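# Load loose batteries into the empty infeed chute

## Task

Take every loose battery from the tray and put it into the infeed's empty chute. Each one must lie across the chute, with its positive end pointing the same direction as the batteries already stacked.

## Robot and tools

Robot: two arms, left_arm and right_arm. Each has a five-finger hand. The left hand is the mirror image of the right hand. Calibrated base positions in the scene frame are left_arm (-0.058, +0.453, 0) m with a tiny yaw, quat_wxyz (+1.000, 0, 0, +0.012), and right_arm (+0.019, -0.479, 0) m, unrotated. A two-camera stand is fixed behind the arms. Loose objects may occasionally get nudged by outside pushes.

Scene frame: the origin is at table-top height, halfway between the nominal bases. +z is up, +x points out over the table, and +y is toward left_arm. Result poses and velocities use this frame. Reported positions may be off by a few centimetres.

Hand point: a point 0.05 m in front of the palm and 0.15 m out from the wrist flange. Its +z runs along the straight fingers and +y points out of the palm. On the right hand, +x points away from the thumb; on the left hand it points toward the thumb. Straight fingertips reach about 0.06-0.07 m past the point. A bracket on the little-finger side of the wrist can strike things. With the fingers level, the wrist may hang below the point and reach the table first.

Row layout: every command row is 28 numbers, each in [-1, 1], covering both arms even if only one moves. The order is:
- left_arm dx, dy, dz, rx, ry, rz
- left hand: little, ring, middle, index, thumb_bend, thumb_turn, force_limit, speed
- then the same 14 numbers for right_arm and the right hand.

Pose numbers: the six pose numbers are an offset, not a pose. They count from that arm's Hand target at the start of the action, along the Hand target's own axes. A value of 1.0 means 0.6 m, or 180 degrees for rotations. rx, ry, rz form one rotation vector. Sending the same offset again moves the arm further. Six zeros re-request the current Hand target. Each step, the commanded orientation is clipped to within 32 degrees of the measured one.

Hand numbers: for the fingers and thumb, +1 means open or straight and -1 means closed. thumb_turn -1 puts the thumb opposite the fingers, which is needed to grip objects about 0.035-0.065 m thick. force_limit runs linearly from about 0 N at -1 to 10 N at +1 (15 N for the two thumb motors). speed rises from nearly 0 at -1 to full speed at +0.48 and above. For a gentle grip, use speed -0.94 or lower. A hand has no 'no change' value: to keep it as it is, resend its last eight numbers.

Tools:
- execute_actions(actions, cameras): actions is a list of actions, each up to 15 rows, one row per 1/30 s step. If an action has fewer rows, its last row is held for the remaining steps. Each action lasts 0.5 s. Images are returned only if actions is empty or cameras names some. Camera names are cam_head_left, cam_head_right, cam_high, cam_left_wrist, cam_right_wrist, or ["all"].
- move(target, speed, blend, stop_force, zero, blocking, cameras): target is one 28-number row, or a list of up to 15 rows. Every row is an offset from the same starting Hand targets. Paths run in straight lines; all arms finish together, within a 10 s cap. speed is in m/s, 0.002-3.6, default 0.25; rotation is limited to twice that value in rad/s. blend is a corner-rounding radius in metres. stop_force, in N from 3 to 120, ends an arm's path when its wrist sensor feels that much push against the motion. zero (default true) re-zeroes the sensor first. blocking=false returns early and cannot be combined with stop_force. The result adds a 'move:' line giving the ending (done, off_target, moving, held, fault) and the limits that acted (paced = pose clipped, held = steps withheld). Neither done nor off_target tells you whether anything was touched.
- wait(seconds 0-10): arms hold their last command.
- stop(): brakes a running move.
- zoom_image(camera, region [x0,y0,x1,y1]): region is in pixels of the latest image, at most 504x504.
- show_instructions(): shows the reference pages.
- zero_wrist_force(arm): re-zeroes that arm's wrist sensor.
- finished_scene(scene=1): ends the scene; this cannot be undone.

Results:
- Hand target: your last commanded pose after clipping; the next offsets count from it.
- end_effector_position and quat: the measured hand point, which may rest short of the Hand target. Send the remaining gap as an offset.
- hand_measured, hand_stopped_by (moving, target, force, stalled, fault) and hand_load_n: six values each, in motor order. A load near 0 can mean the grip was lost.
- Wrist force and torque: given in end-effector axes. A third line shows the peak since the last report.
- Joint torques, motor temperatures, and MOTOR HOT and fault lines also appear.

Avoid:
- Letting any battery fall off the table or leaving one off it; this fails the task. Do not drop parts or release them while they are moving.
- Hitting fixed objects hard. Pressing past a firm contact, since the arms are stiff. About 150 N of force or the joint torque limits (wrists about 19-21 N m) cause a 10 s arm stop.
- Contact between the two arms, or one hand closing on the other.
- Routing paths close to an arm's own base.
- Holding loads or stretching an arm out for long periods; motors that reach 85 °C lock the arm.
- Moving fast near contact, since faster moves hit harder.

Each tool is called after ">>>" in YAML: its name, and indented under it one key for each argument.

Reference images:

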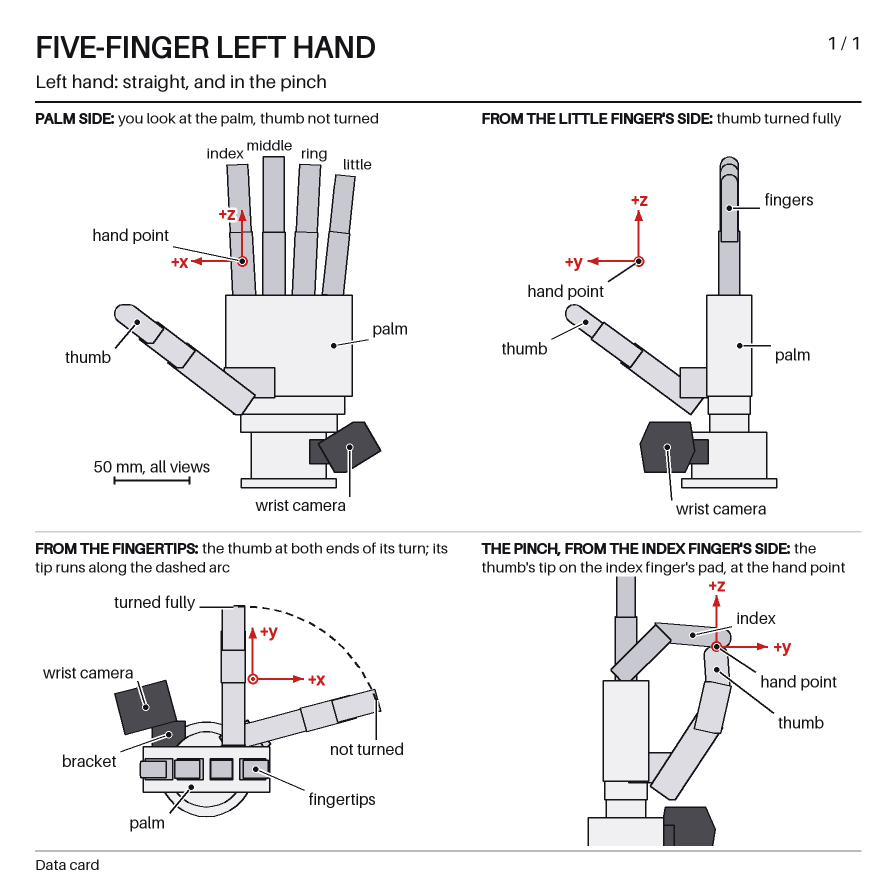

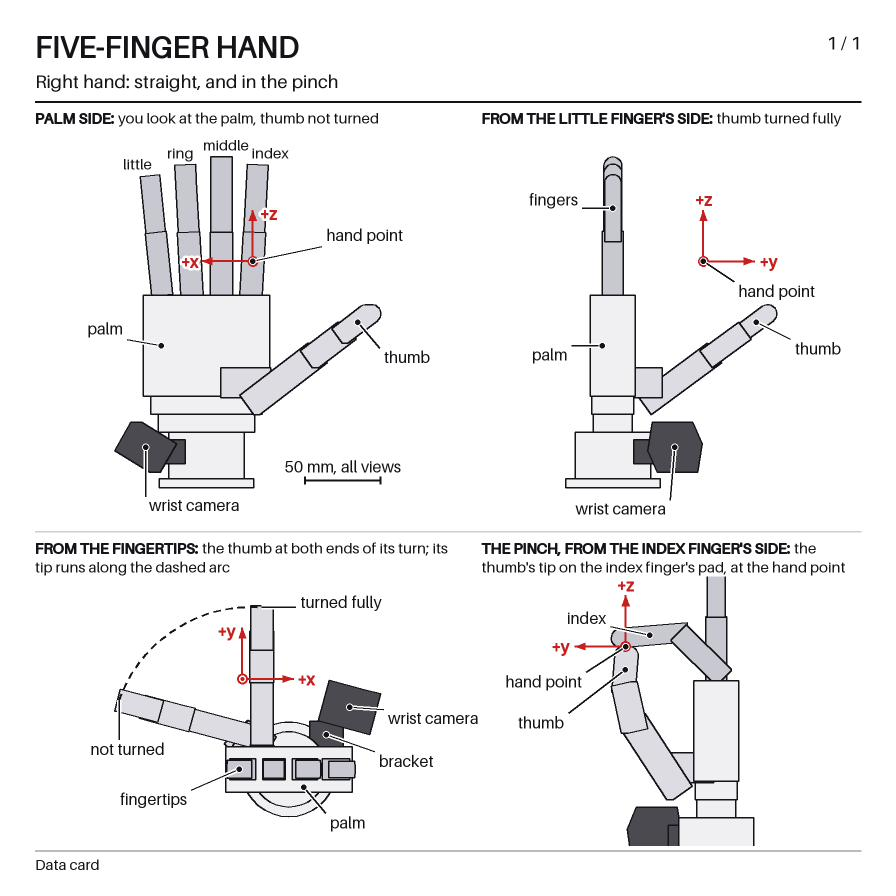

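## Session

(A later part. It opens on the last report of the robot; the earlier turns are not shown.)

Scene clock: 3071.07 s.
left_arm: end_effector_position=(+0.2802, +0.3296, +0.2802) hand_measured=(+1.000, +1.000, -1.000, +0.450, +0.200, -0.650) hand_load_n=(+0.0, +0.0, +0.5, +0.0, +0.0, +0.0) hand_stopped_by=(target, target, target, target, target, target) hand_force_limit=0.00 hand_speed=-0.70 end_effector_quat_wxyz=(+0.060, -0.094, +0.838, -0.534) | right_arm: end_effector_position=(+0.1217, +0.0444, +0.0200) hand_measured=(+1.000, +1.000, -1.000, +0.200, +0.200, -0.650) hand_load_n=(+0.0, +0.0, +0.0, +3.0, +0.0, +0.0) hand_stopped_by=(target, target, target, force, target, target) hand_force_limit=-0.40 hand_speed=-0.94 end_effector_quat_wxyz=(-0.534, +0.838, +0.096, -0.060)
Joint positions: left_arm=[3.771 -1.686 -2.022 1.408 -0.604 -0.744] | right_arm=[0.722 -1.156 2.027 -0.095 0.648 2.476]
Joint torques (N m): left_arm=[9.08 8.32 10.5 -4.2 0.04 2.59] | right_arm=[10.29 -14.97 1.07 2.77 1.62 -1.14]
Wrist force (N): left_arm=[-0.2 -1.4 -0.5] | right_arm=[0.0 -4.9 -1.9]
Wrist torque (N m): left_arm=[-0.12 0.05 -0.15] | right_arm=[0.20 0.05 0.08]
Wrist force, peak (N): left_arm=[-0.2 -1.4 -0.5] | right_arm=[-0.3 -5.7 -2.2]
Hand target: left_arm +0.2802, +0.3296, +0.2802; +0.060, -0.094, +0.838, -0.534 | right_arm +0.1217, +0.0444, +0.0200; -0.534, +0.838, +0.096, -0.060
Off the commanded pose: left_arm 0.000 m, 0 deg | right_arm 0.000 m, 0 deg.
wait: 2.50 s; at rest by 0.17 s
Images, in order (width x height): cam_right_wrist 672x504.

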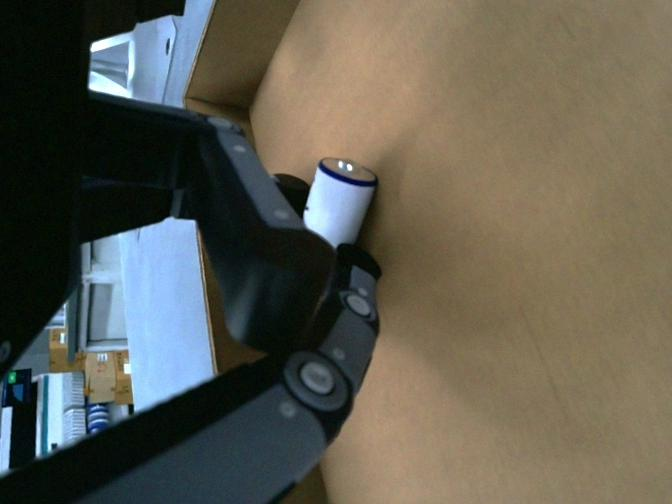

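>>> execute_actions:
  actions:
    - [[0,0,0,0,0,0,1,1,-1,0.45,0.2,-0.65,0.0,-0.7,0,0,0,0,0,0,1,1,-1,0.3,0.2,-0.65,-0.2,-0.7]]

>>> move:
  target: [0,0,0,0,0,0,1,1,-1,0.45,0.2,-0.65,0.0,-0.7,0,-0.0027,-0.0013,0,0,0,1,1,-1,0.3,0.2,-0.65,-0.2,-0.7]
  speed: 0.02

>>> execute_actions:
  actions:
    - [[0,0,0,0,0,0,1,1,-1,0.45,0.2,-0.65,0.0,-0.7,0,0,0,0,0,0,1,1,-1,-0.3,0.2,-0.65,-0.4,-0.94]]

>>> wait:
  seconds: 2.5
  cameras: ["cam_right_wrist"]

>>> zoom_image:
  camera: "cam_right_wrist"
  region: [260, 130, 460, 330]

Scene clock: 3091.73 s.
left_arm: end_effector_position=(+0.2802, +0.3296, +0.2802) hand_measured=(+1.000, +1.000, -1.000, +0.450, +0.200, -0.650) hand_load_n=(+0.0, +0.0, +0.0, +0.0, +0.0, +0.0) hand_stopped_by=(target, target, target, target, target, target) hand_force_limit=0.00 hand_speed=-0.70 end_effector_quat_wxyz=(+0.060, -0.094, +0.838, -0.534) | right_arm: end_effector_position=(+0.1217, +0.0444, +0.0200) hand_measured=(+1.000, +1.000, -1.000, +0.300, +0.200, -0.650) hand_load_n=(+0.0, +0.0, +0.0, +0.0, +0.0, +0.0) hand_stopped_by=(target, target, target, target, target, target) hand_force_limit=-0.20 hand_speed=-0.70 end_effector_quat_wxyz=(-0.534, +0.838, +0.096, -0.060)
Joint positions: left_arm=[3.771 -1.686 -2.022 1.408 -0.604 -0.744] | right_arm=[0.722 -1.156 2.027 -0.095 0.648 2.476]
Joint torques (N m): left_arm=[9.63 11.03 10.29 -4.15 0.25 2.3] | right_arm=[11.05 -16.78 -3.1 2.07 1.29 -1.36]
Wrist force (N): left_arm=[-0.2 -1.0 -0.6] | right_arm=[0.1 1.3 -0.2]
Wrist torque (N m): left_arm=[-0.07 0.04 -0.16] | right_arm=[0.20 0.05 0.12]
Wrist force, peak (N): left_arm=[-0.1 -1.6 -0.4] | right_arm=[-0.2 -5.9 -1.8]
Hand target: left_arm +0.2802, +0.3296, +0.2802; +0.060, -0.094, +0.838, -0.534 | right_arm +0.1217, +0.0444, +0.0200; -0.534, +0.838, +0.096, -0.060
Off the commanded pose: left_arm 0.000 m, 0 deg | right_arm 0.000 m, 0 deg.

Scene clock: 3092.43 s.
left_arm: end_effector_position=(+0.2802, +0.3296, +0.2802) hand_measured=(+1.000, +1.000, -1.000, +0.450, +0.200, -0.650) hand_load_n=(+0.0, +0.0, +0.0, +0.0, +0.0, +0.0) hand_stopped_by=(target, target, target, target, target, target) hand_force_limit=0.00 hand_speed=-0.70 end_effector_quat_wxyz=(+0.060, -0.094, +0.838, -0.534) | right_arm: end_effector_position=(+0.1217, +0.0444, +0.0217) hand_measured=(+1.000, +1.000, -1.000, +0.300, +0.200, -0.650) hand_load_n=(+0.0, +0.0, +0.0, +0.0, +0.0, +0.0) hand_stopped_by=(target, target, target, target, target, target) hand_force_limit=-0.20 hand_speed=-0.70 end_effector_quat_wxyz=(-0.534, +0.838, +0.096, -0.060)
Joint positions: left_arm=[3.771 -1.686 -2.022 1.408 -0.604 -0.744] | right_arm=[0.722 -1.16 2.026 -0.09 0.648 2.476]
Joint torques (N m): left_arm=[9.84 8.93 9.05 -3.85 0.22 2.12] | right_arm=[2.71 -45.15 -18.38 2.95 -0.13 -1.3]
Wrist force (N): left_arm=[-0.1 -1.0 -0.5] | right_arm=[-0.1 1.1 0.0]
Wrist torque (N m): left_arm=[-0.07 0.04 -0.15] | right_arm=[0.15 0.08 0.09]
Wrist force, peak (N): left_arm=[-0.1 -1.3 -0.4] | right_arm=[-0.2 1.6 -0.1]
Hand target: left_arm +0.2802, +0.3296, +0.2802; +0.060, -0.094, +0.838, -0.534 | right_arm +0.1217, +0.0444, +0.0218; -0.534, +0.838, +0.096, -0.060
Off the commanded pose: left_arm 0.000 m, 0 deg | right_arm 0.000 m, 0 deg.
move: done

Scene clock: 3094.83 s.
left_arm: end_effector_position=(+0.2802, +0.3296, +0.2802) hand_measured=(+1.000, +1.000, -1.000, +0.450, +0.200, -0.650) hand_load_n=(+0.0, +0.0, +0.0, +0.0, +0.0, +0.0) hand_stopped_by=(target, target, target, target, target, target) hand_force_limit=0.00 hand_speed=-0.70 end_effector_quat_wxyz=(+0.060, -0.094, +0.838, -0.534) | right_arm: end_effector_position=(+0.1217, +0.0444, +0.0218) hand_measured=(+1.000, +1.000, -1.000, -0.060, +0.200, -0.650) hand_load_n=(+0.0, +0.0, +0.0, +3.5, +2.5, +0.0) hand_stopped_by=(target, target, target, force, target, target) hand_force_limit=-0.40 hand_speed=-0.94 end_effector_quat_wxyz=(-0.534, +0.838, +0.096, -0.060)
Joint positions: left_arm=[3.771 -1.686 -2.022 1.408 -0.604 -0.744] | right_arm=[0.722 -1.16 2.026 -0.09 0.648 2.476]
Joint torques (N m): left_arm=[7.92 9.71 9.37 -4.23 0.21 2.24] | right_arm=[-11.37 -44.4 -18.07 2.84 -3.27 -1.44]
Wrist force (N): left_arm=[-0.2 -1.2 -0.6] | right_arm=[0.2 1.1 -0.1]
Wrist torque (N m): left_arm=[-0.08 0.05 -0.16] | right_arm=[0.18 0.02 0.13]
Wrist force, peak (N): left_arm=[-0.1 -1.3 -0.8] | right_arm=[-0.1 1.7 -0.3]
Hand target: left_arm +0.2802, +0.3296, +0.2802; +0.060, -0.094, +0.838, -0.534 | right_arm +0.1217, +0.0444, +0.0218; -0.534, +0.838, +0.096, -0.060
Off the commanded pose: left_arm 0.000 m, 0 deg | right_arm 0.000 m, 0 deg.

Scene clock: 3097.33 s.
left_arm: end_effector_position=(+0.2802, +0.3296, +0.2802) hand_measured=(+1.000, +1.000, -1.000, +0.450, +0.200, -0.650) hand_load_n=(+0.0, -0.5, +0.0, +0.0, +0.0, +0.0) hand_stopped_by=(target, target, target, target, target, target) hand_force_limit=0.00 hand_speed=-0.70 end_effector_quat_wxyz=(+0.060, -0.094, +0.838, -0.534) | right_arm: end_effector_position=(+0.1217, +0.0444, +0.0218) hand_measured=(+1.000, +1.000, -1.000, -0.060, +0.200, -0.650) hand_load_n=(+0.0, +0.0, +0.5, +3.0, +2.0, +0.0) hand_stopped_by=(target, target, target, force, target, target) hand_force_limit=-0.40 hand_speed=-0.94 end_effector_quat_wxyz=(-0.534, +0.838, +0.096, -0.060)
Joint positions: left_arm=[3.771 -1.686 -2.022 1.408 -0.604 -0.744] | right_arm=[0.722 -1.16 2.026 -0.09 0.648 2.476]
Joint torques (N m): left_arm=[8.45 9.8 10.4 -4.36 -0.07 2.25] | right_arm=[-11.79 -42.02 -16.22 2.58 -2.61 -1.32]
Wrist force (N): left_arm=[-0.1 -1.3 -0.8] | right_arm=[0.2 0.7 -0.1]
Wrist torque (N m): left_arm=[-0.09 0.02 -0.15] | right_arm=[0.12 0.04 0.11]
Wrist force, peak (N): left_arm=[0.0 -1.4 -0.6] | right_arm=[-0.1 1.5 -0.3]
Hand target: left_arm +0.2802, +0.3296, +0.2802; +0.060, -0.094, +0.838, -0.534 | right_arm +0.1217, +0.0444, +0.0218; -0.534, +0.838, +0.096, -0.060
Off the commanded pose: left_arm 0.000 m, 0 deg | right_arm 0.000 m, 0 deg.
wait: 2.50 s; at rest by 0.17 s
Images, in order (width x height): cam_right_wrist 672x504.

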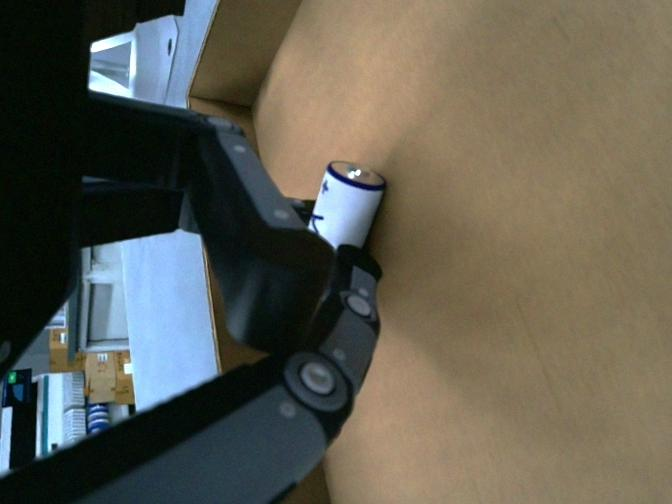

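Scaled by 2.520 from the camera's 672x504 image, which has a finer 960x720 frame.

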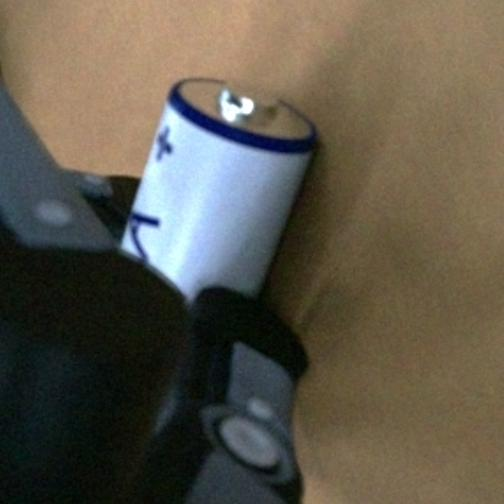

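>>> execute_actions:
  actions:
    - [[0,0,0,0,0,0,1,1,-1,0.45,0.2,-0.65,0.0,-0.7,0,0,0,0,0,0,1,1,-1,-0.45,0.2,-0.65,0.05,-0.95]]

>>> wait:
  seconds: 1

>>> move:
  target: [0,0,0,0,0,0,1,1,-1,0.45,0.2,-0.65,0.0,-0.7,0,-0.0302,-0.0141,0,0,0,1,1,-1,-0.45,0.2,-0.65,0.05,-0.95]
  speed: 0.04
  cameras: ["cam_right_wrist"]

>>> zoom_image:
  camera: "cam_right_wrist"
  region: [260, 130, 460, 330]

Scene clock: 3103.37 s.
left_arm: end_effector_position=(+0.2802, +0.3296, +0.2802) hand_measured=(+1.000, +1.000, -1.000, +0.450, +0.200, -0.650) hand_load_n=(+0.0, +0.0, +0.0, +0.0, +0.0, +0.0) hand_stopped_by=(target, target, target, target, target, target) hand_force_limit=0.00 hand_speed=-0.70 end_effector_quat_wxyz=(+0.060, -0.094, +0.838, -0.534) | right_arm: end_effector_position=(+0.1217, +0.0444, +0.0218) hand_measured=(+1.000, +1.000, -1.000, -0.068, +0.200, -0.650) hand_load_n=(+0.0, +0.0, +0.0, +7.0, +4.5, +0.0) hand_stopped_by=(target, target, target, force, target, target) hand_force_limit=0.05 hand_speed=-0.95 end_effector_quat_wxyz=(-0.534, +0.838, +0.096, -0.060)
Joint positions: left_arm=[3.771 -1.686 -2.022 1.408 -0.604 -0.744] | right_arm=[0.722 -1.16 2.026 -0.09 0.648 2.476]
Joint torques (N m): left_arm=[9.12 10.56 9.56 -4.34 0.24 2.42] | right_arm=[-11.48 -38.58 -13.94 2.77 -1.55 -1.34]
Wrist force (N): left_arm=[-0.1 -1.1 -0.6] | right_arm=[0.1 0.3 -0.3]
Wrist torque (N m): left_arm=[-0.07 0.03 -0.16] | right_arm=[0.16 0.05 0.11]
Wrist force, peak (N): left_arm=[0.0 -1.3 -0.7] | right_arm=[-0.3 1.3 -0.8]
Hand target: left_arm +0.2802, +0.3296, +0.2802; +0.060, -0.094, +0.838, -0.534 | right_arm +0.1217, +0.0444, +0.0218; -0.534, +0.838, +0.096, -0.060
Off the commanded pose: left_arm 0.000 m, 0 deg | right_arm 0.000 m, 0 deg.

Scene clock: 3104.37 s.
left_arm: end_effector_position=(+0.2802, +0.3296, +0.2802) hand_measured=(+1.000, +1.000, -1.000, +0.450, +0.200, -0.650) hand_load_n=(+0.0, +0.0, +0.0, +0.0, +0.0, -0.5) hand_stopped_by=(target, target, target, target, target, target) hand_force_limit=0.00 hand_speed=-0.70 end_effector_quat_wxyz=(+0.060, -0.094, +0.838, -0.534) | right_arm: end_effector_position=(+0.1217, +0.0444, +0.0218) hand_measured=(+1.000, +1.000, -1.000, -0.068, +0.200, -0.650) hand_load_n=(+0.0, +0.0, +0.0, +6.5, +4.5, +0.0) hand_stopped_by=(target, target, target, force, target, target) hand_force_limit=0.05 hand_speed=-0.95 end_effector_quat_wxyz=(-0.534, +0.838, +0.096, -0.060)
Joint positions: left_arm=[3.771 -1.686 -2.022 1.408 -0.604 -0.744] | right_arm=[0.722 -1.16 2.026 -0.09 0.648 2.476]
Joint torques (N m): left_arm=[8.87 10.37 8.86 -4.21 0.25 2.29] | right_arm=[-12.17 -37.63 -13.96 2.73 -1.25 -1.36]
Wrist force (N): left_arm=[0.0 -1.1 -0.5] | right_arm=[-0.1 0.5 -0.3]
Wrist torque (N m): left_arm=[-0.08 0.01 -0.14] | right_arm=[0.15 0.08 0.09]
Wrist force, peak (N): left_arm=[-0.2 -1.3 -0.6] | right_arm=[-0.2 0.7 -0.8]
Hand target: left_arm +0.2802, +0.3296, +0.2802; +0.060, -0.094, +0.838, -0.534 | right_arm +0.1217, +0.0444, +0.0218; -0.534, +0.838, +0.096, -0.060
Off the commanded pose: left_arm 0.000 m, 0 deg | right_arm 0.000 m, 0 deg.
wait: 1.00 s; at rest by 0.17 s

Scene clock: 3105.30 s.
left_arm: end_effector_position=(+0.2802, +0.3296, +0.2802) hand_measured=(+1.000, +1.000, -1.000, +0.450, +0.200, -0.650) hand_load_n=(+0.0, +0.0, +0.0, +0.0, +0.0, +0.0) hand_stopped_by=(target, target, target, target, target, target) hand_force_limit=0.00 hand_speed=-0.70 end_effector_quat_wxyz=(+0.060, -0.094, +0.838, -0.534) | right_arm: end_effector_position=(+0.1217, +0.0444, +0.0417) hand_measured=(+1.000, +1.000, -1.000, -0.068, +0.200, -0.650) hand_load_n=(+0.0, +0.0, +0.0, +6.5, +4.5, -0.5) hand_stopped_by=(target, target, target, force, target, target) hand_force_limit=0.05 hand_speed=-0.95 end_effector_quat_wxyz=(-0.534, +0.838, +0.096, -0.060)
Joint positions: left_arm=[3.771 -1.686 -2.022 1.408 -0.604 -0.744] | right_arm=[0.722 -1.199 2.013 -0.038 0.648 2.476]
Joint torques (N m): left_arm=[8.55 9.73 10.32 -4.2 0 2.21] | right_arm=[2.51 -44.36 -20.79 2.7 1.2 -1.33]
Wrist force (N): left_arm=[-0.2 -1.1 -0.6] | right_arm=[0.0 1.6 -0.2]
Wrist torque (N m): left_arm=[-0.08 0.04 -0.16] | right_arm=[0.23 0.06 0.11]
Wrist force, peak (N): left_arm=[0.1 -1.3 -0.6] | right_arm=[0.0 2.1 0.0]
Hand target: left_arm +0.2802, +0.3296, +0.2802; +0.060, -0.094, +0.838, -0.534 | right_arm +0.1217, +0.0444, +0.0418; -0.534, +0.838, +0.096, -0.060
Off the commanded pose: left_arm 0.000 m, 0 deg | right_arm 0.000 m, 0 deg.
move: done
Images, in order (width x height): cam_right_wrist 672x504.

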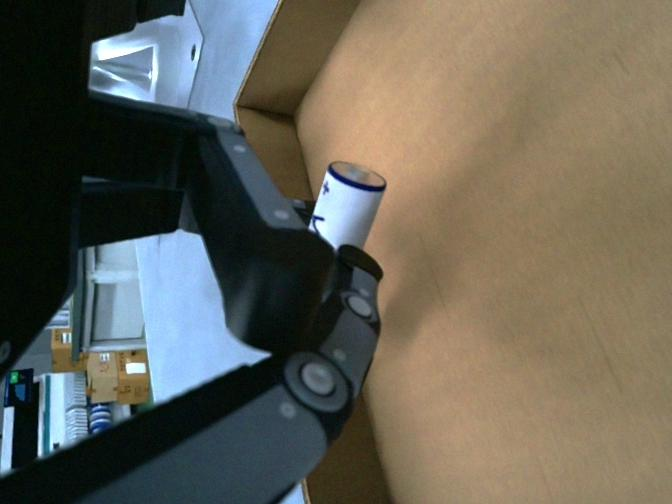

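Scaled by 2.520 from the camera's 672x504 image, which has a finer 960x720 frame.

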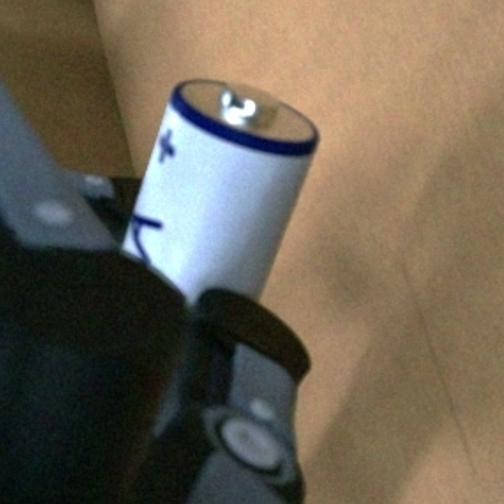

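>>> move:
  target:
    - [0,0,0,0,0,0,1,1,-1,0.45,0.2,-0.65,0.0,-0.7,0,-0.42,-0.1958,0,0,0,1,1,-1,-0.45,0.2,-0.65,0.05,-0.95]
    - [0,0,0,0,0,0,1,1,-1,0.45,0.2,-0.65,0.0,-0.7,0.2353,-0.3078,-0.4760,-0.4075,-0.1681,-0.4616,1,1,-1,-0.45,0.2,-0.65,0.05,-0.95]
  speed: [0.15,0.2]
  blend: [0.03,0]
  cameras: ["all"]

Scene clock: 3133.17 s.
left_arm: end_effector_position=(+0.2802, +0.3296, +0.2802) hand_measured=(+1.000, +1.000, -1.000, +0.450, +0.200, -0.650) hand_load_n=(+0.0, +0.0, +0.0, +0.0, +0.0, +0.0) hand_stopped_by=(target, target, target, target, target, target) hand_force_limit=0.00 hand_speed=-0.70 end_effector_quat_wxyz=(+0.060, -0.094, +0.838, -0.534) | right_arm: end_effector_position=(+0.2996, -0.1000, +0.3300) hand_measured=(+1.000, +1.000, -1.000, -0.068, +0.200, -0.650) hand_load_n=(+0.0, +0.0, +0.0, +7.0, +4.5, +0.0) hand_stopped_by=(target, target, target, force, target, target) hand_force_limit=0.05 hand_speed=-0.95 end_effector_quat_wxyz=(+0.148, +0.667, +0.713, +0.158)
Joint positions: left_arm=[3.771 -1.686 -2.022 1.408 -0.604 -0.744] | right_arm=[0.957 -1.339 1.381 1.242 1.905 0.84]
Joint torques (N m): left_arm=[7.87 12 8.85 -4.26 0.26 2.21] | right_arm=[9.07 -45.74 -5.2 -0.46 3.32 -2.28]
Wrist force (N): left_arm=[-0.1 -1.3 -0.5] | right_arm=[0.9 1.3 0.8]
Wrist torque (N m): left_arm=[-0.11 0.04 -0.15] | right_arm=[0.25 -0.10 0.22]
Wrist force, peak (N): left_arm=[-0.2 -1.5 -1.1] | right_arm=[0.1 2.5 0.5]
Hand target: left_arm +0.2802, +0.3296, +0.2802; +0.060, -0.094, +0.838, -0.534 | right_arm +0.2997, -0.1000, +0.3300; +0.148, +0.666, +0.713, +0.158
Off the commanded pose: left_arm 0.000 m, 0 deg | right_arm 0.000 m, 0 deg.
move: done

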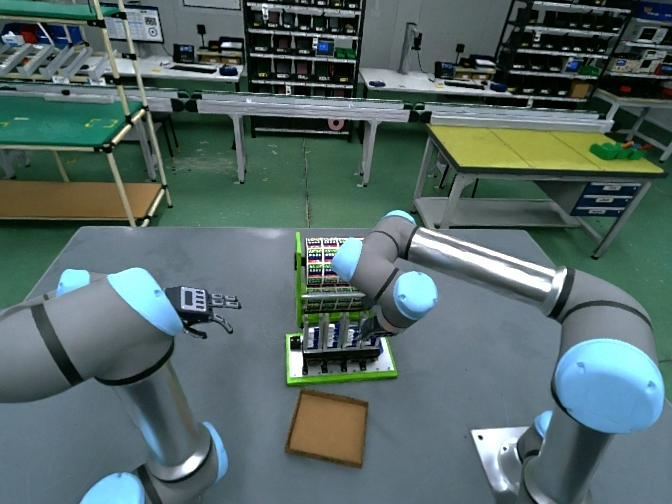

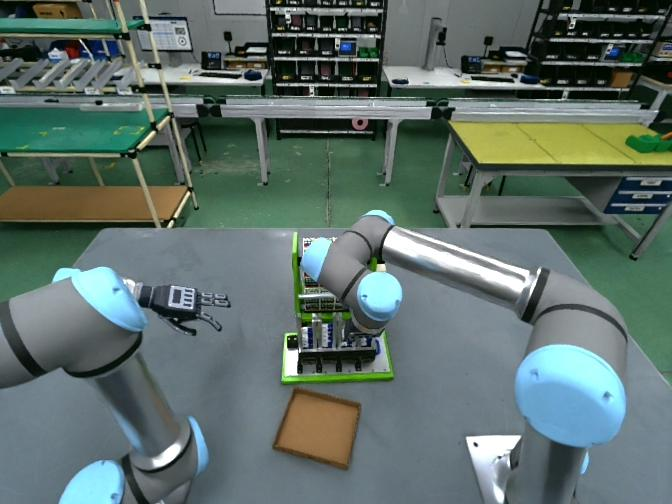

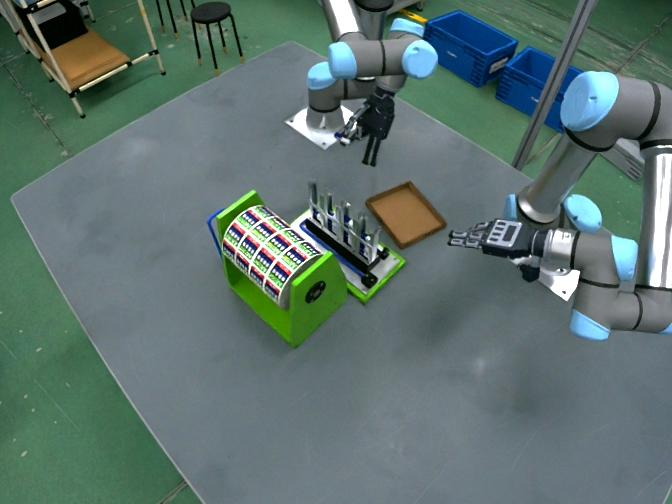

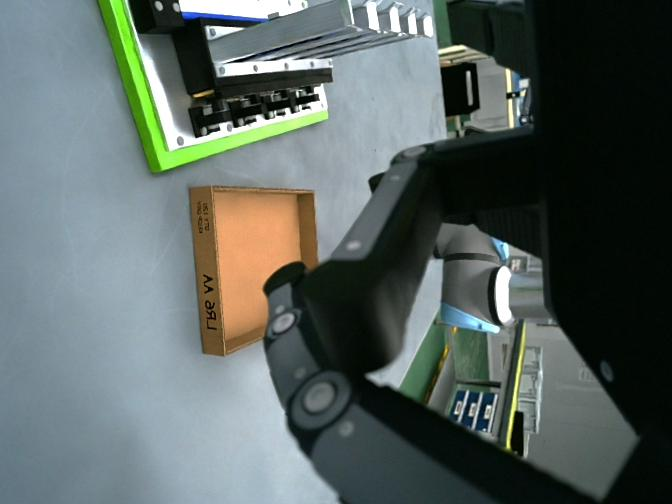

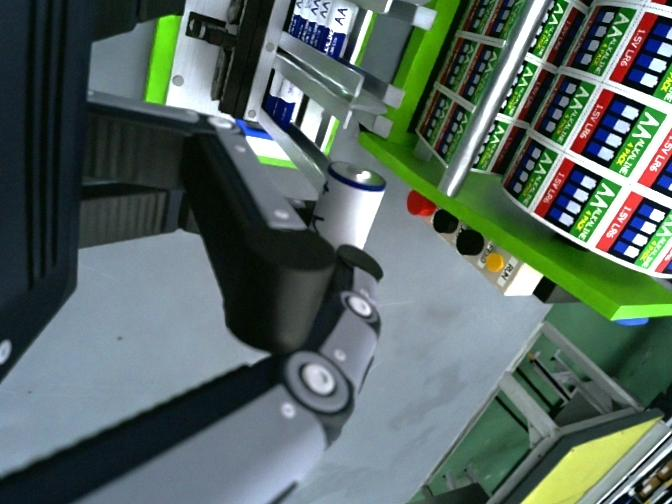

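>>> execute_actions:
  actions:
    - [[0,0,0,0,0,0,1,1,-1,0.45,0.2,-0.65,0.0,-0.7,0,0,0,0,0,0,-1,-1,-1,-0.45,0.2,-0.65,0.05,-0.2]]

>>> move:
  target: [0,0,0,0,0,0,1,1,-1,0.45,0.2,-0.65,0.0,-0.7,-0.0141,0.0855,0.1318,0,0,0,-1,-1,-1,-0.45,0.2,-0.65,0.05,-0.2]
  speed: 0.08
  cameras: ["all"]

>>> zoom_image:
  camera: "cam_high"
  region: [300, 165, 340, 205]

>>> zoom_image:
  camera: "cam_head_right"
  region: [345, 290, 395, 340]

Scene clock: 3156.57 s.
left_arm: end_effector_position=(+0.2802, +0.3296, +0.2802) hand_measured=(+1.000, +1.000, -1.000, +0.450, +0.200, -0.650) hand_load_n=(+0.0, +0.0, +0.0, -0.5, +0.0, +0.0) hand_stopped_by=(target, target, target, target, target, target) hand_force_limit=0.00 hand_speed=-0.70 end_effector_quat_wxyz=(+0.060, -0.094, +0.838, -0.534) | right_arm: end_effector_position=(+0.2997, -0.1000, +0.3300) hand_measured=(-1.000, -1.000, -1.000, -0.068, +0.200, -0.650) hand_load_n=(+0.0, +0.0, +0.0, +7.0, +4.5, +0.0) hand_stopped_by=(target, target, target, force, target, target) hand_force_limit=0.05 hand_speed=-0.20 end_effector_quat_wxyz=(+0.148, +0.666, +0.713, +0.158)
Joint positions: left_arm=[3.771 -1.686 -2.022 1.408 -0.604 -0.744] | right_arm=[0.957 -1.339 1.382 1.242 1.906 0.839]
Joint torques (N m): left_arm=[9.18 10.55 8.15 -3.96 0.42 2.25] | right_arm=[-10.37 -44.41 -7.09 1.27 1.58 -2.28]
Wrist force (N): left_arm=[-0.2 -1.0 -0.5] | right_arm=[1.1 1.2 0.5]
Wrist torque (N m): left_arm=[-0.06 0.05 -0.16] | right_arm=[0.25 -0.11 0.23]
Wrist force, peak (N): left_arm=[-0.1 -1.4 -0.6] | right_arm=[1.1 1.6 0.3]
Hand target: left_arm +0.2802, +0.3296, +0.2802; +0.060, -0.094, +0.838, -0.534 | right_arm +0.2997, -0.1000, +0.3300; +0.148, +0.666, +0.713, +0.158
Off the commanded pose: left_arm 0.000 m, 0 deg | right_arm 0.000 m, 0 deg.

Scene clock: 3158.20 s.
left_arm: end_effector_position=(+0.2802, +0.3296, +0.2802) hand_measured=(+1.000, +1.000, -1.000, +0.450, +0.200, -0.650) hand_load_n=(+0.0, +0.0, +0.0, +0.0, +0.5, +0.0) hand_stopped_by=(target, target, target, target, target, target) hand_force_limit=0.00 hand_speed=-0.70 end_effector_quat_wxyz=(+0.060, -0.094, +0.838, -0.534) | right_arm: end_effector_position=(+0.3799, -0.1030, +0.2802) hand_measured=(-1.000, -1.000, -1.000, -0.068, +0.200, -0.650) hand_load_n=(+0.0, +0.0, +0.0, +7.0, +4.5, +0.0) hand_stopped_by=(target, target, target, force, target, target) hand_force_limit=0.05 hand_speed=-0.20 end_effector_quat_wxyz=(+0.148, +0.666, +0.713, +0.158)
Joint positions: left_arm=[3.771 -1.686 -2.022 1.408 -0.604 -0.744] | right_arm=[0.8 -1.266 1.403 1.099 1.858 0.683]
Joint torques (N m): left_arm=[8.06 9.32 8.31 -4.06 0.4 2.4] | right_arm=[-15 -11.74 -24.49 -0.63 -2.26 -2.31]
Wrist force (N): left_arm=[-0.2 -1.1 -0.3] | right_arm=[1.3 0.5 0.6]
Wrist torque (N m): left_arm=[-0.08 0.06 -0.16] | right_arm=[0.13 -0.18 0.21]
Wrist force, peak (N): left_arm=[-0.2 -1.2 -1.0] | right_arm=[2.1 -1.3 -0.5]
Hand target: left_arm +0.2802, +0.3296, +0.2802; +0.060, -0.094, +0.838, -0.534 | right_arm +0.3800, -0.1030, +0.2801; +0.148, +0.666, +0.713, +0.158
Off the commanded pose: left_arm 0.000 m, 0 deg | right_arm 0.000 m, 0 deg.
move: done

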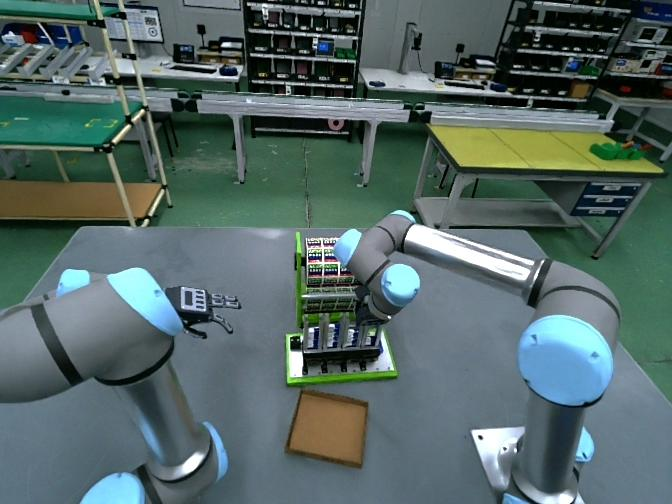

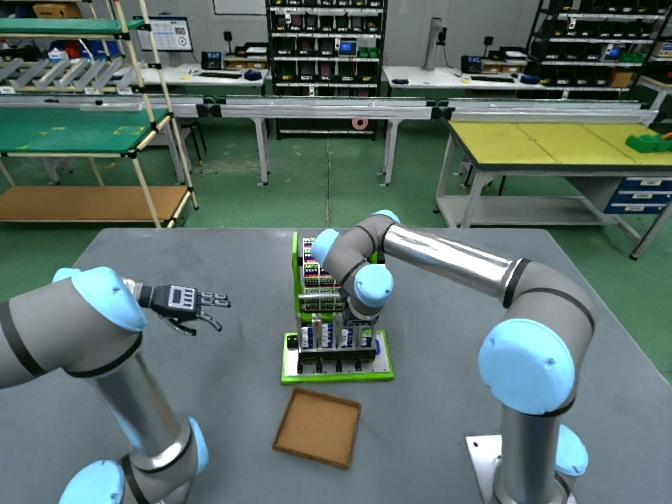

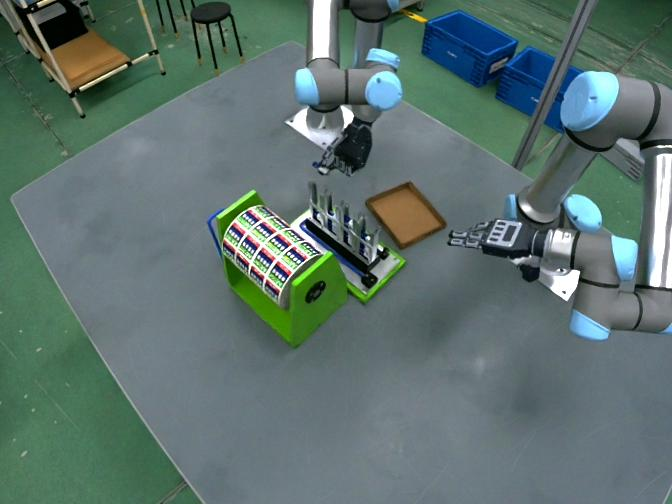

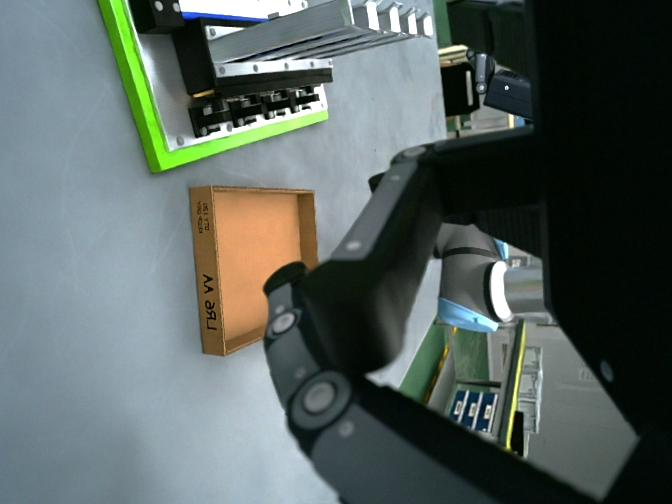

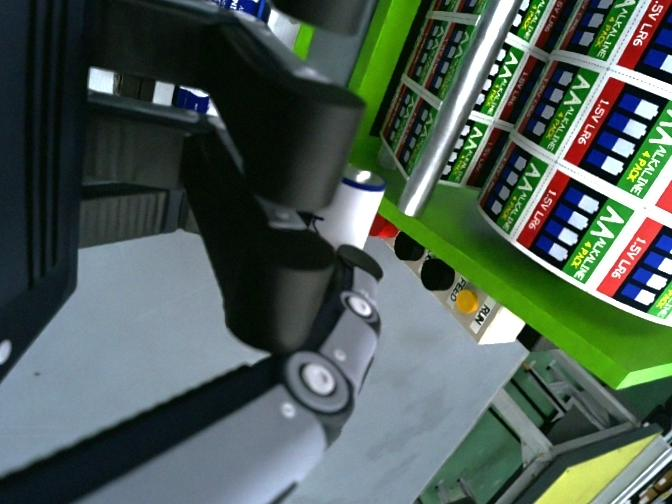

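Scaled by 12.600 from the camera's 672x504 image, which has a finer 960x720 frame.

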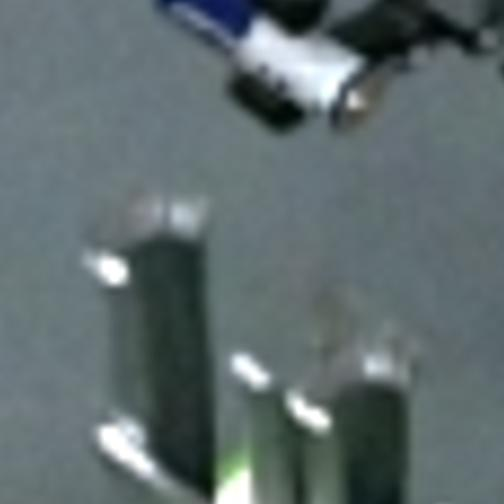

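Scaled by 10.080 from the camera's 672x504 image, which has a finer 960x720 frame.

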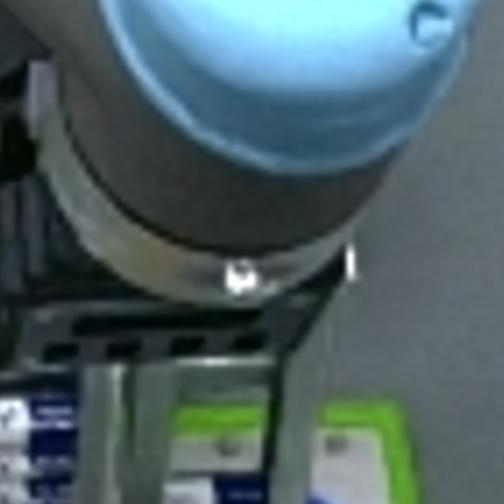

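>>> zoom_image:
  camera: "cam_high"
  region: [300, 150, 340, 190]

>>> zoom_image:
  camera: "cam_right_wrist"
  region: [80, 0, 440, 300]

Scaled by 12.600 from the camera's 672x504 image, which has a finer 960x720 frame.

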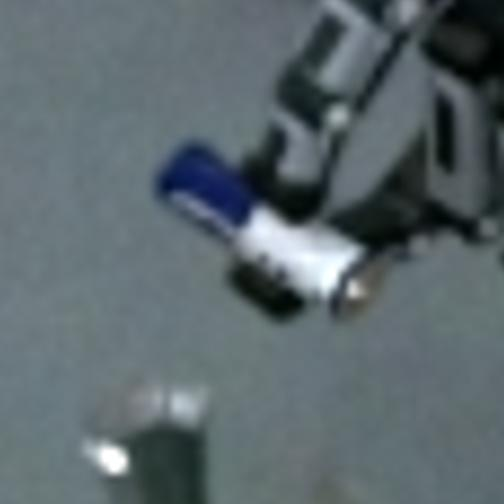

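Scaled by 1.400 from the camera's 672x504 image, which has a finer 960x720 frame.

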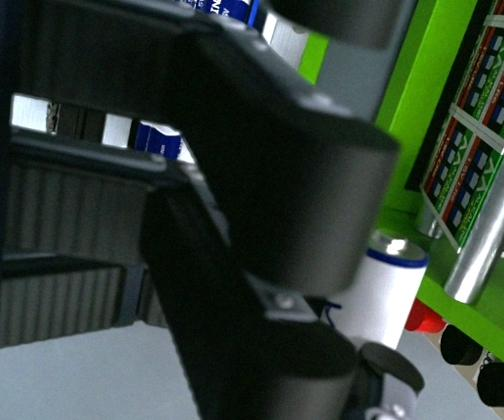

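>>> zoom_image:
  camera: "cam_high"
  region: [310, 158, 332, 180]

Scaled by 22.909 from the camera's 672x504 image, which has a finer 960x720 frame.

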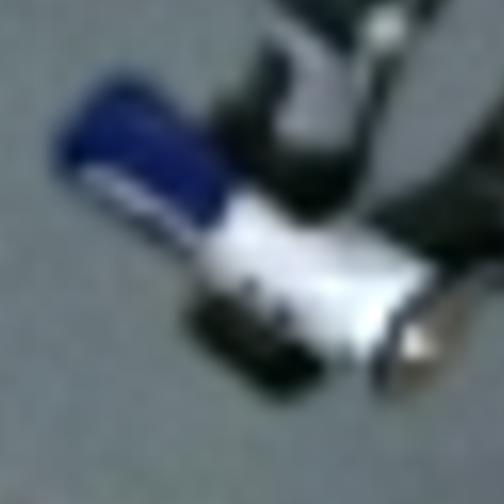

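>>> execute_actions:
  actions: []
  cameras: ["cam_head_left","cam_head_right","cam_right_wrist","cam_high"]

>>> zoom_image:
  camera: "cam_head_left"
  region: [330, 270, 410, 350]

>>> zoom_image:
  camera: "cam_head_right"
  region: [320, 280, 400, 360]

Scene clock: 3200.57 s.
left_arm: end_effector_position=(+0.2802, +0.3296, +0.2802) hand_measured=(+1.000, +1.000, -1.000, +0.450, +0.200, -0.650) hand_load_n=(+0.0, +0.0, +0.0, +0.0, +0.0, +0.0) hand_stopped_by=(target, target, target, target, target, target) hand_force_limit=0.00 hand_speed=-0.70 end_effector_quat_wxyz=(+0.060, -0.094, +0.838, -0.534) | right_arm: end_effector_position=(+0.3800, -0.1030, +0.2801) hand_measured=(-1.000, -1.000, -1.000, -0.068, +0.200, -0.650) hand_load_n=(+0.0, +0.0, +0.0, +6.5, +4.0, -0.5) hand_stopped_by=(target, target, target, force, target, target) hand_force_limit=0.05 hand_speed=-0.20 end_effector_quat_wxyz=(+0.148, +0.666, +0.713, +0.158)
Joint positions: left_arm=[3.771 -1.686 -2.022 1.408 -0.604 -0.744] | right_arm=[0.8 -1.265 1.403 1.099 1.858 0.683]
Joint velocities: within noise
Joint torques (N m): left_arm=[9.17 8.9 9.84 -4.22 0.52 2.4] | right_arm=[-12.89 -12.99 -26.51 -0.24 -2.08 -2.3]
Motor temperatures (°C): left_arm=[31 29 29 39 35 39] | right_arm=[32 27 29 39 41 45]
Wrist force (N): left_arm=[0.1 -1.3 -0.8] | right_arm=[0.9 0.9 0.5]
Wrist torque (N m): left_arm=[-0.10 -0.01 -0.14] | right_arm=[0.19 -0.13 0.20]
Wrist force, peak (N): left_arm=[-0.1 -1.4 -0.8] | right_arm=[1.2 0.5 1.0]
Hand target: left_arm +0.2802, +0.3296, +0.2802; +0.060, -0.094, +0.838, -0.534 | right_arm +0.3800, -0.1030, +0.2801; +0.148, +0.666, +0.713, +0.158
Off the commanded pose: left_arm 0.000 m, 0 deg | right_arm 0.000 m, 0 deg.
Images, in order (width x height): cam_head_left 672x504, cam_head_right 672x504, cam_high 672x504, cam_right_wrist 672x504.

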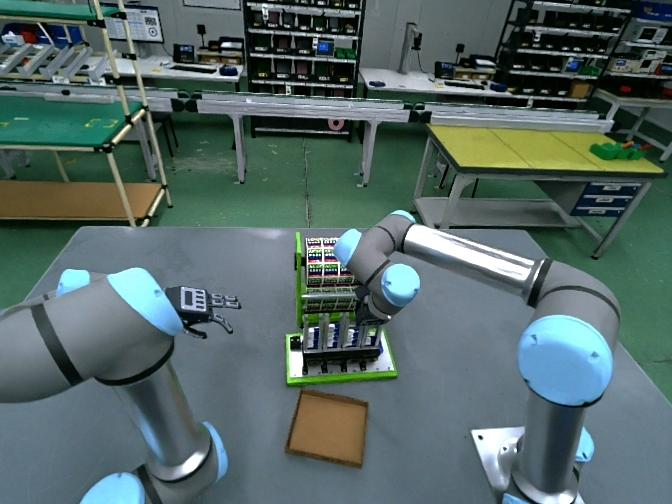

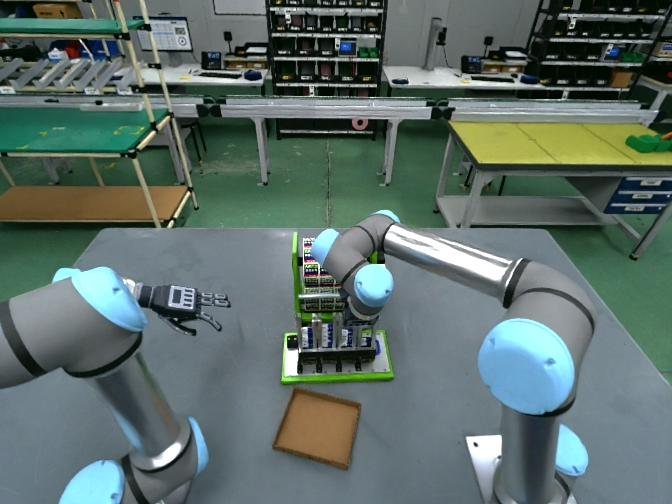

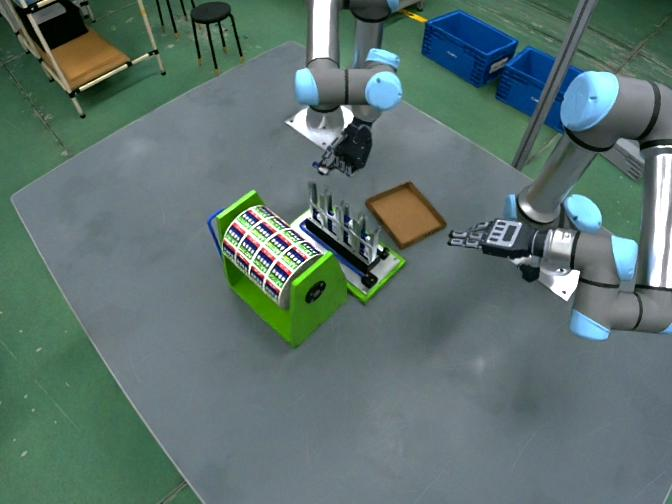

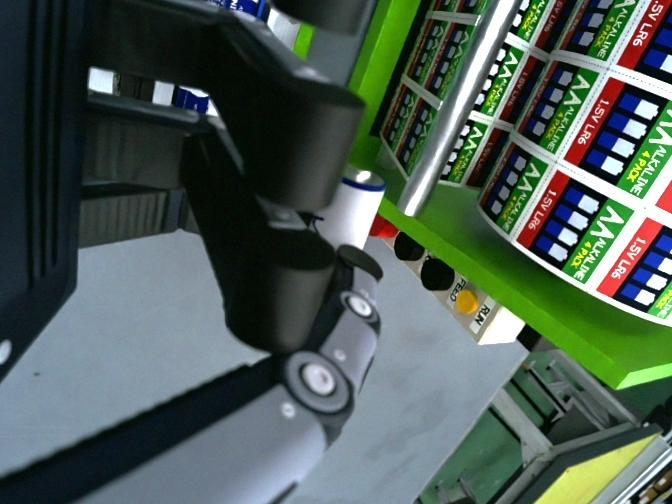

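Scaled by 6.300 from the camera's 672x504 image, which has a finer 960x720 frame.

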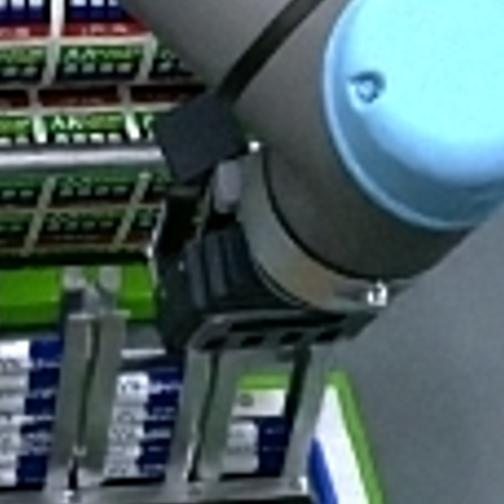

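Scaled by 6.300 from the camera's 672x504 image, which has a finer 960x720 frame.

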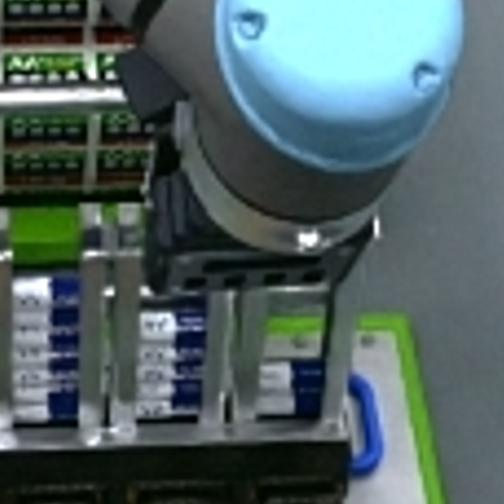

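>>> move:
  target: [0,0,0,0,0,0,1,1,-1,0.45,0.2,-0.65,0.0,-0.7,-0.0083,-0.0241,0.0715,0,0,0,-1,-1,-1,-0.45,0.2,-0.65,0.05,-0.2]
  speed: 0.06
  stop_force: 6
  cameras: ["cam_high","cam_right_wrist"]

>>> zoom_image:
  camera: "cam_high"
  region: [300, 165, 340, 205]

>>> zoom_image:
  camera: "cam_high"
  region: [306, 160, 334, 188]

Scene clock: 3219.40 s.
left_arm: end_effector_position=(+0.2802, +0.3296, +0.2802) hand_measured=(+1.000, +1.000, -1.000, +0.450, +0.200, -0.650) hand_load_n=(+0.0, +0.0, +0.0, -0.5, +0.0, +0.0) hand_stopped_by=(target, target, target, target, target, target) hand_force_limit=0.00 hand_speed=-0.70 end_effector_quat_wxyz=(+0.060, -0.094, +0.838, -0.534) | right_arm: end_effector_position=(+0.3854, -0.1077, +0.2351) hand_measured=(-1.000, -1.000, -1.000, -0.068, +0.200, -0.650) hand_load_n=(+0.0, +0.0, +0.0, +7.0, +4.5, +0.0) hand_stopped_by=(target, target, target, force, target, target) hand_force_limit=0.05 hand_speed=-0.20 end_effector_quat_wxyz=(+0.148, +0.666, +0.713, +0.158)
Joint positions: left_arm=[3.771 -1.686 -2.022 1.408 -0.604 -0.744] | right_arm=[0.783 -1.25 1.498 0.984 1.852 0.666]
Joint torques (N m): left_arm=[8.2 10.07 9.06 -4.22 0.68 2.33] | right_arm=[-13.22 -13.41 -4.87 -0.3 -2.31 -2.11]
Wrist force (N): left_arm=[-0.1 -1.0 -0.4] | right_arm=[0.7 0.4 0.3]
Wrist torque (N m): left_arm=[-0.07 0.04 -0.16] | right_arm=[0.11 -0.07 0.15]
Wrist force, peak (N): left_arm=[-0.4 -1.4 -0.7] | right_arm=[1.3 1.0 0.8]
Hand target: left_arm +0.2802, +0.3296, +0.2802; +0.060, -0.094, +0.838, -0.534 | right_arm +0.3854, -0.1077, +0.2351; +0.148, +0.666, +0.713, +0.158
Off the commanded pose: left_arm 0.000 m, 0 deg | right_arm 0.000 m, 0 deg.
move: done
Images, in order (width x height): cam_high 672x504, cam_right_wrist 672x504.

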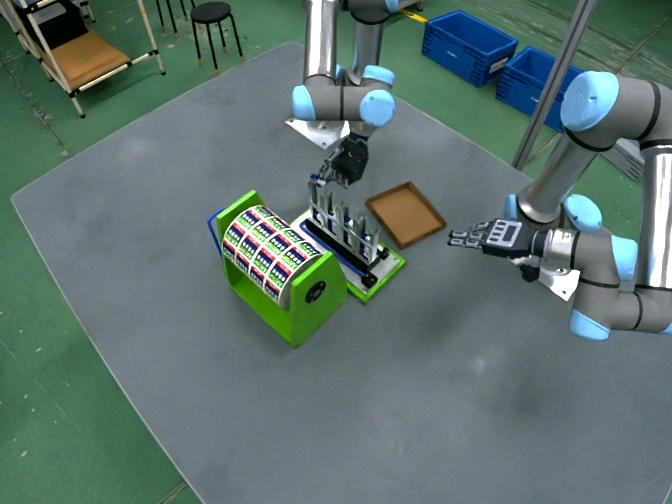

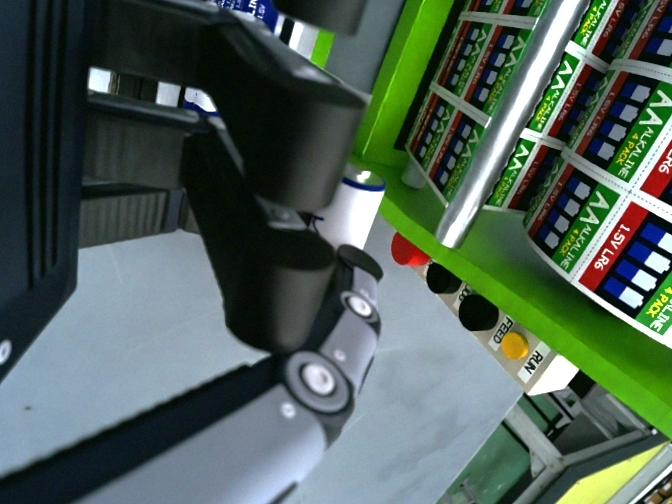

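Scaled by 12.600 from the camera's 672x504 image, which has a finer 960x720 frame.

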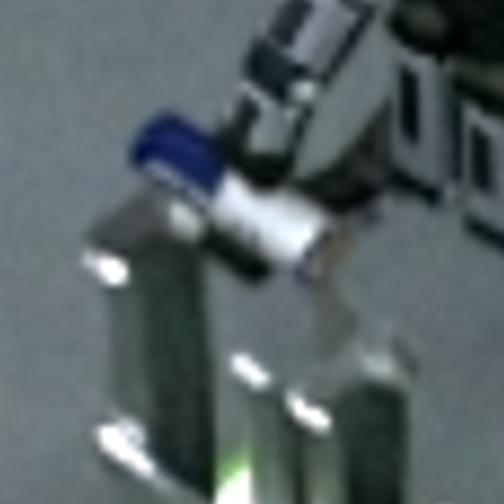

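Scaled by 18.000 from the camera's 672x504 image, which has a finer 960x720 frame.

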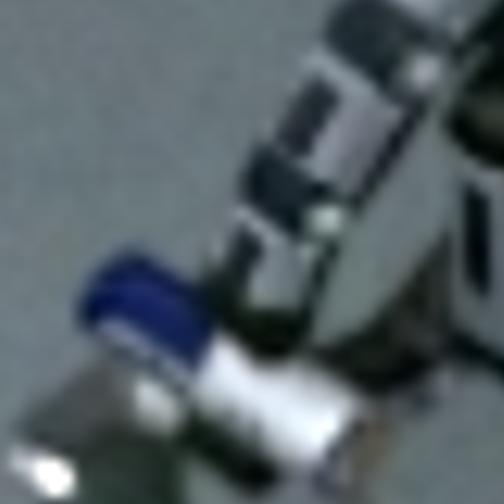

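>>> zoom_image:
  camera: "cam_high"
  region: [308, 171, 328, 191]

>>> zoom_image:
  camera: "cam_high"
  region: [302, 165, 342, 205]

Scaled by 25.200 from the camera's 672x504 image, which has a finer 960x720 frame.

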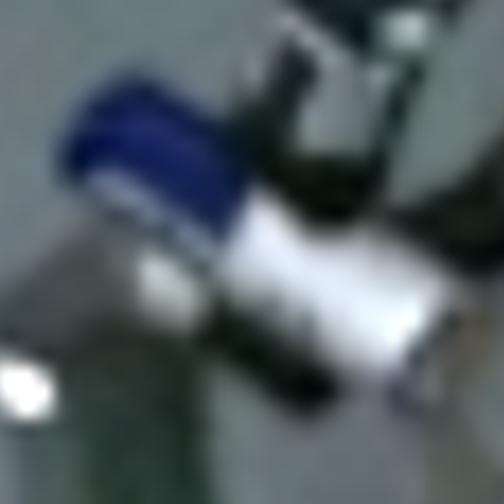

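Scaled by 12.600 from the camera's 672x504 image, which has a finer 960x720 frame.

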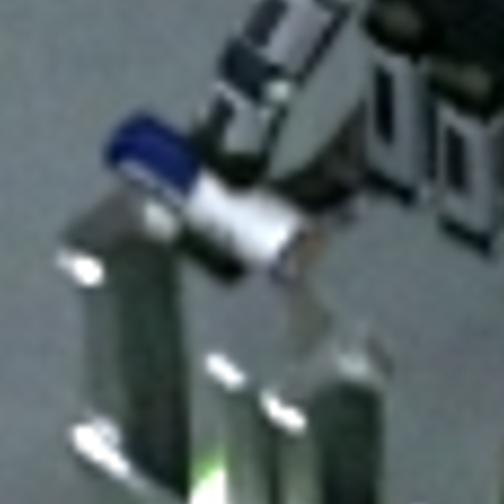

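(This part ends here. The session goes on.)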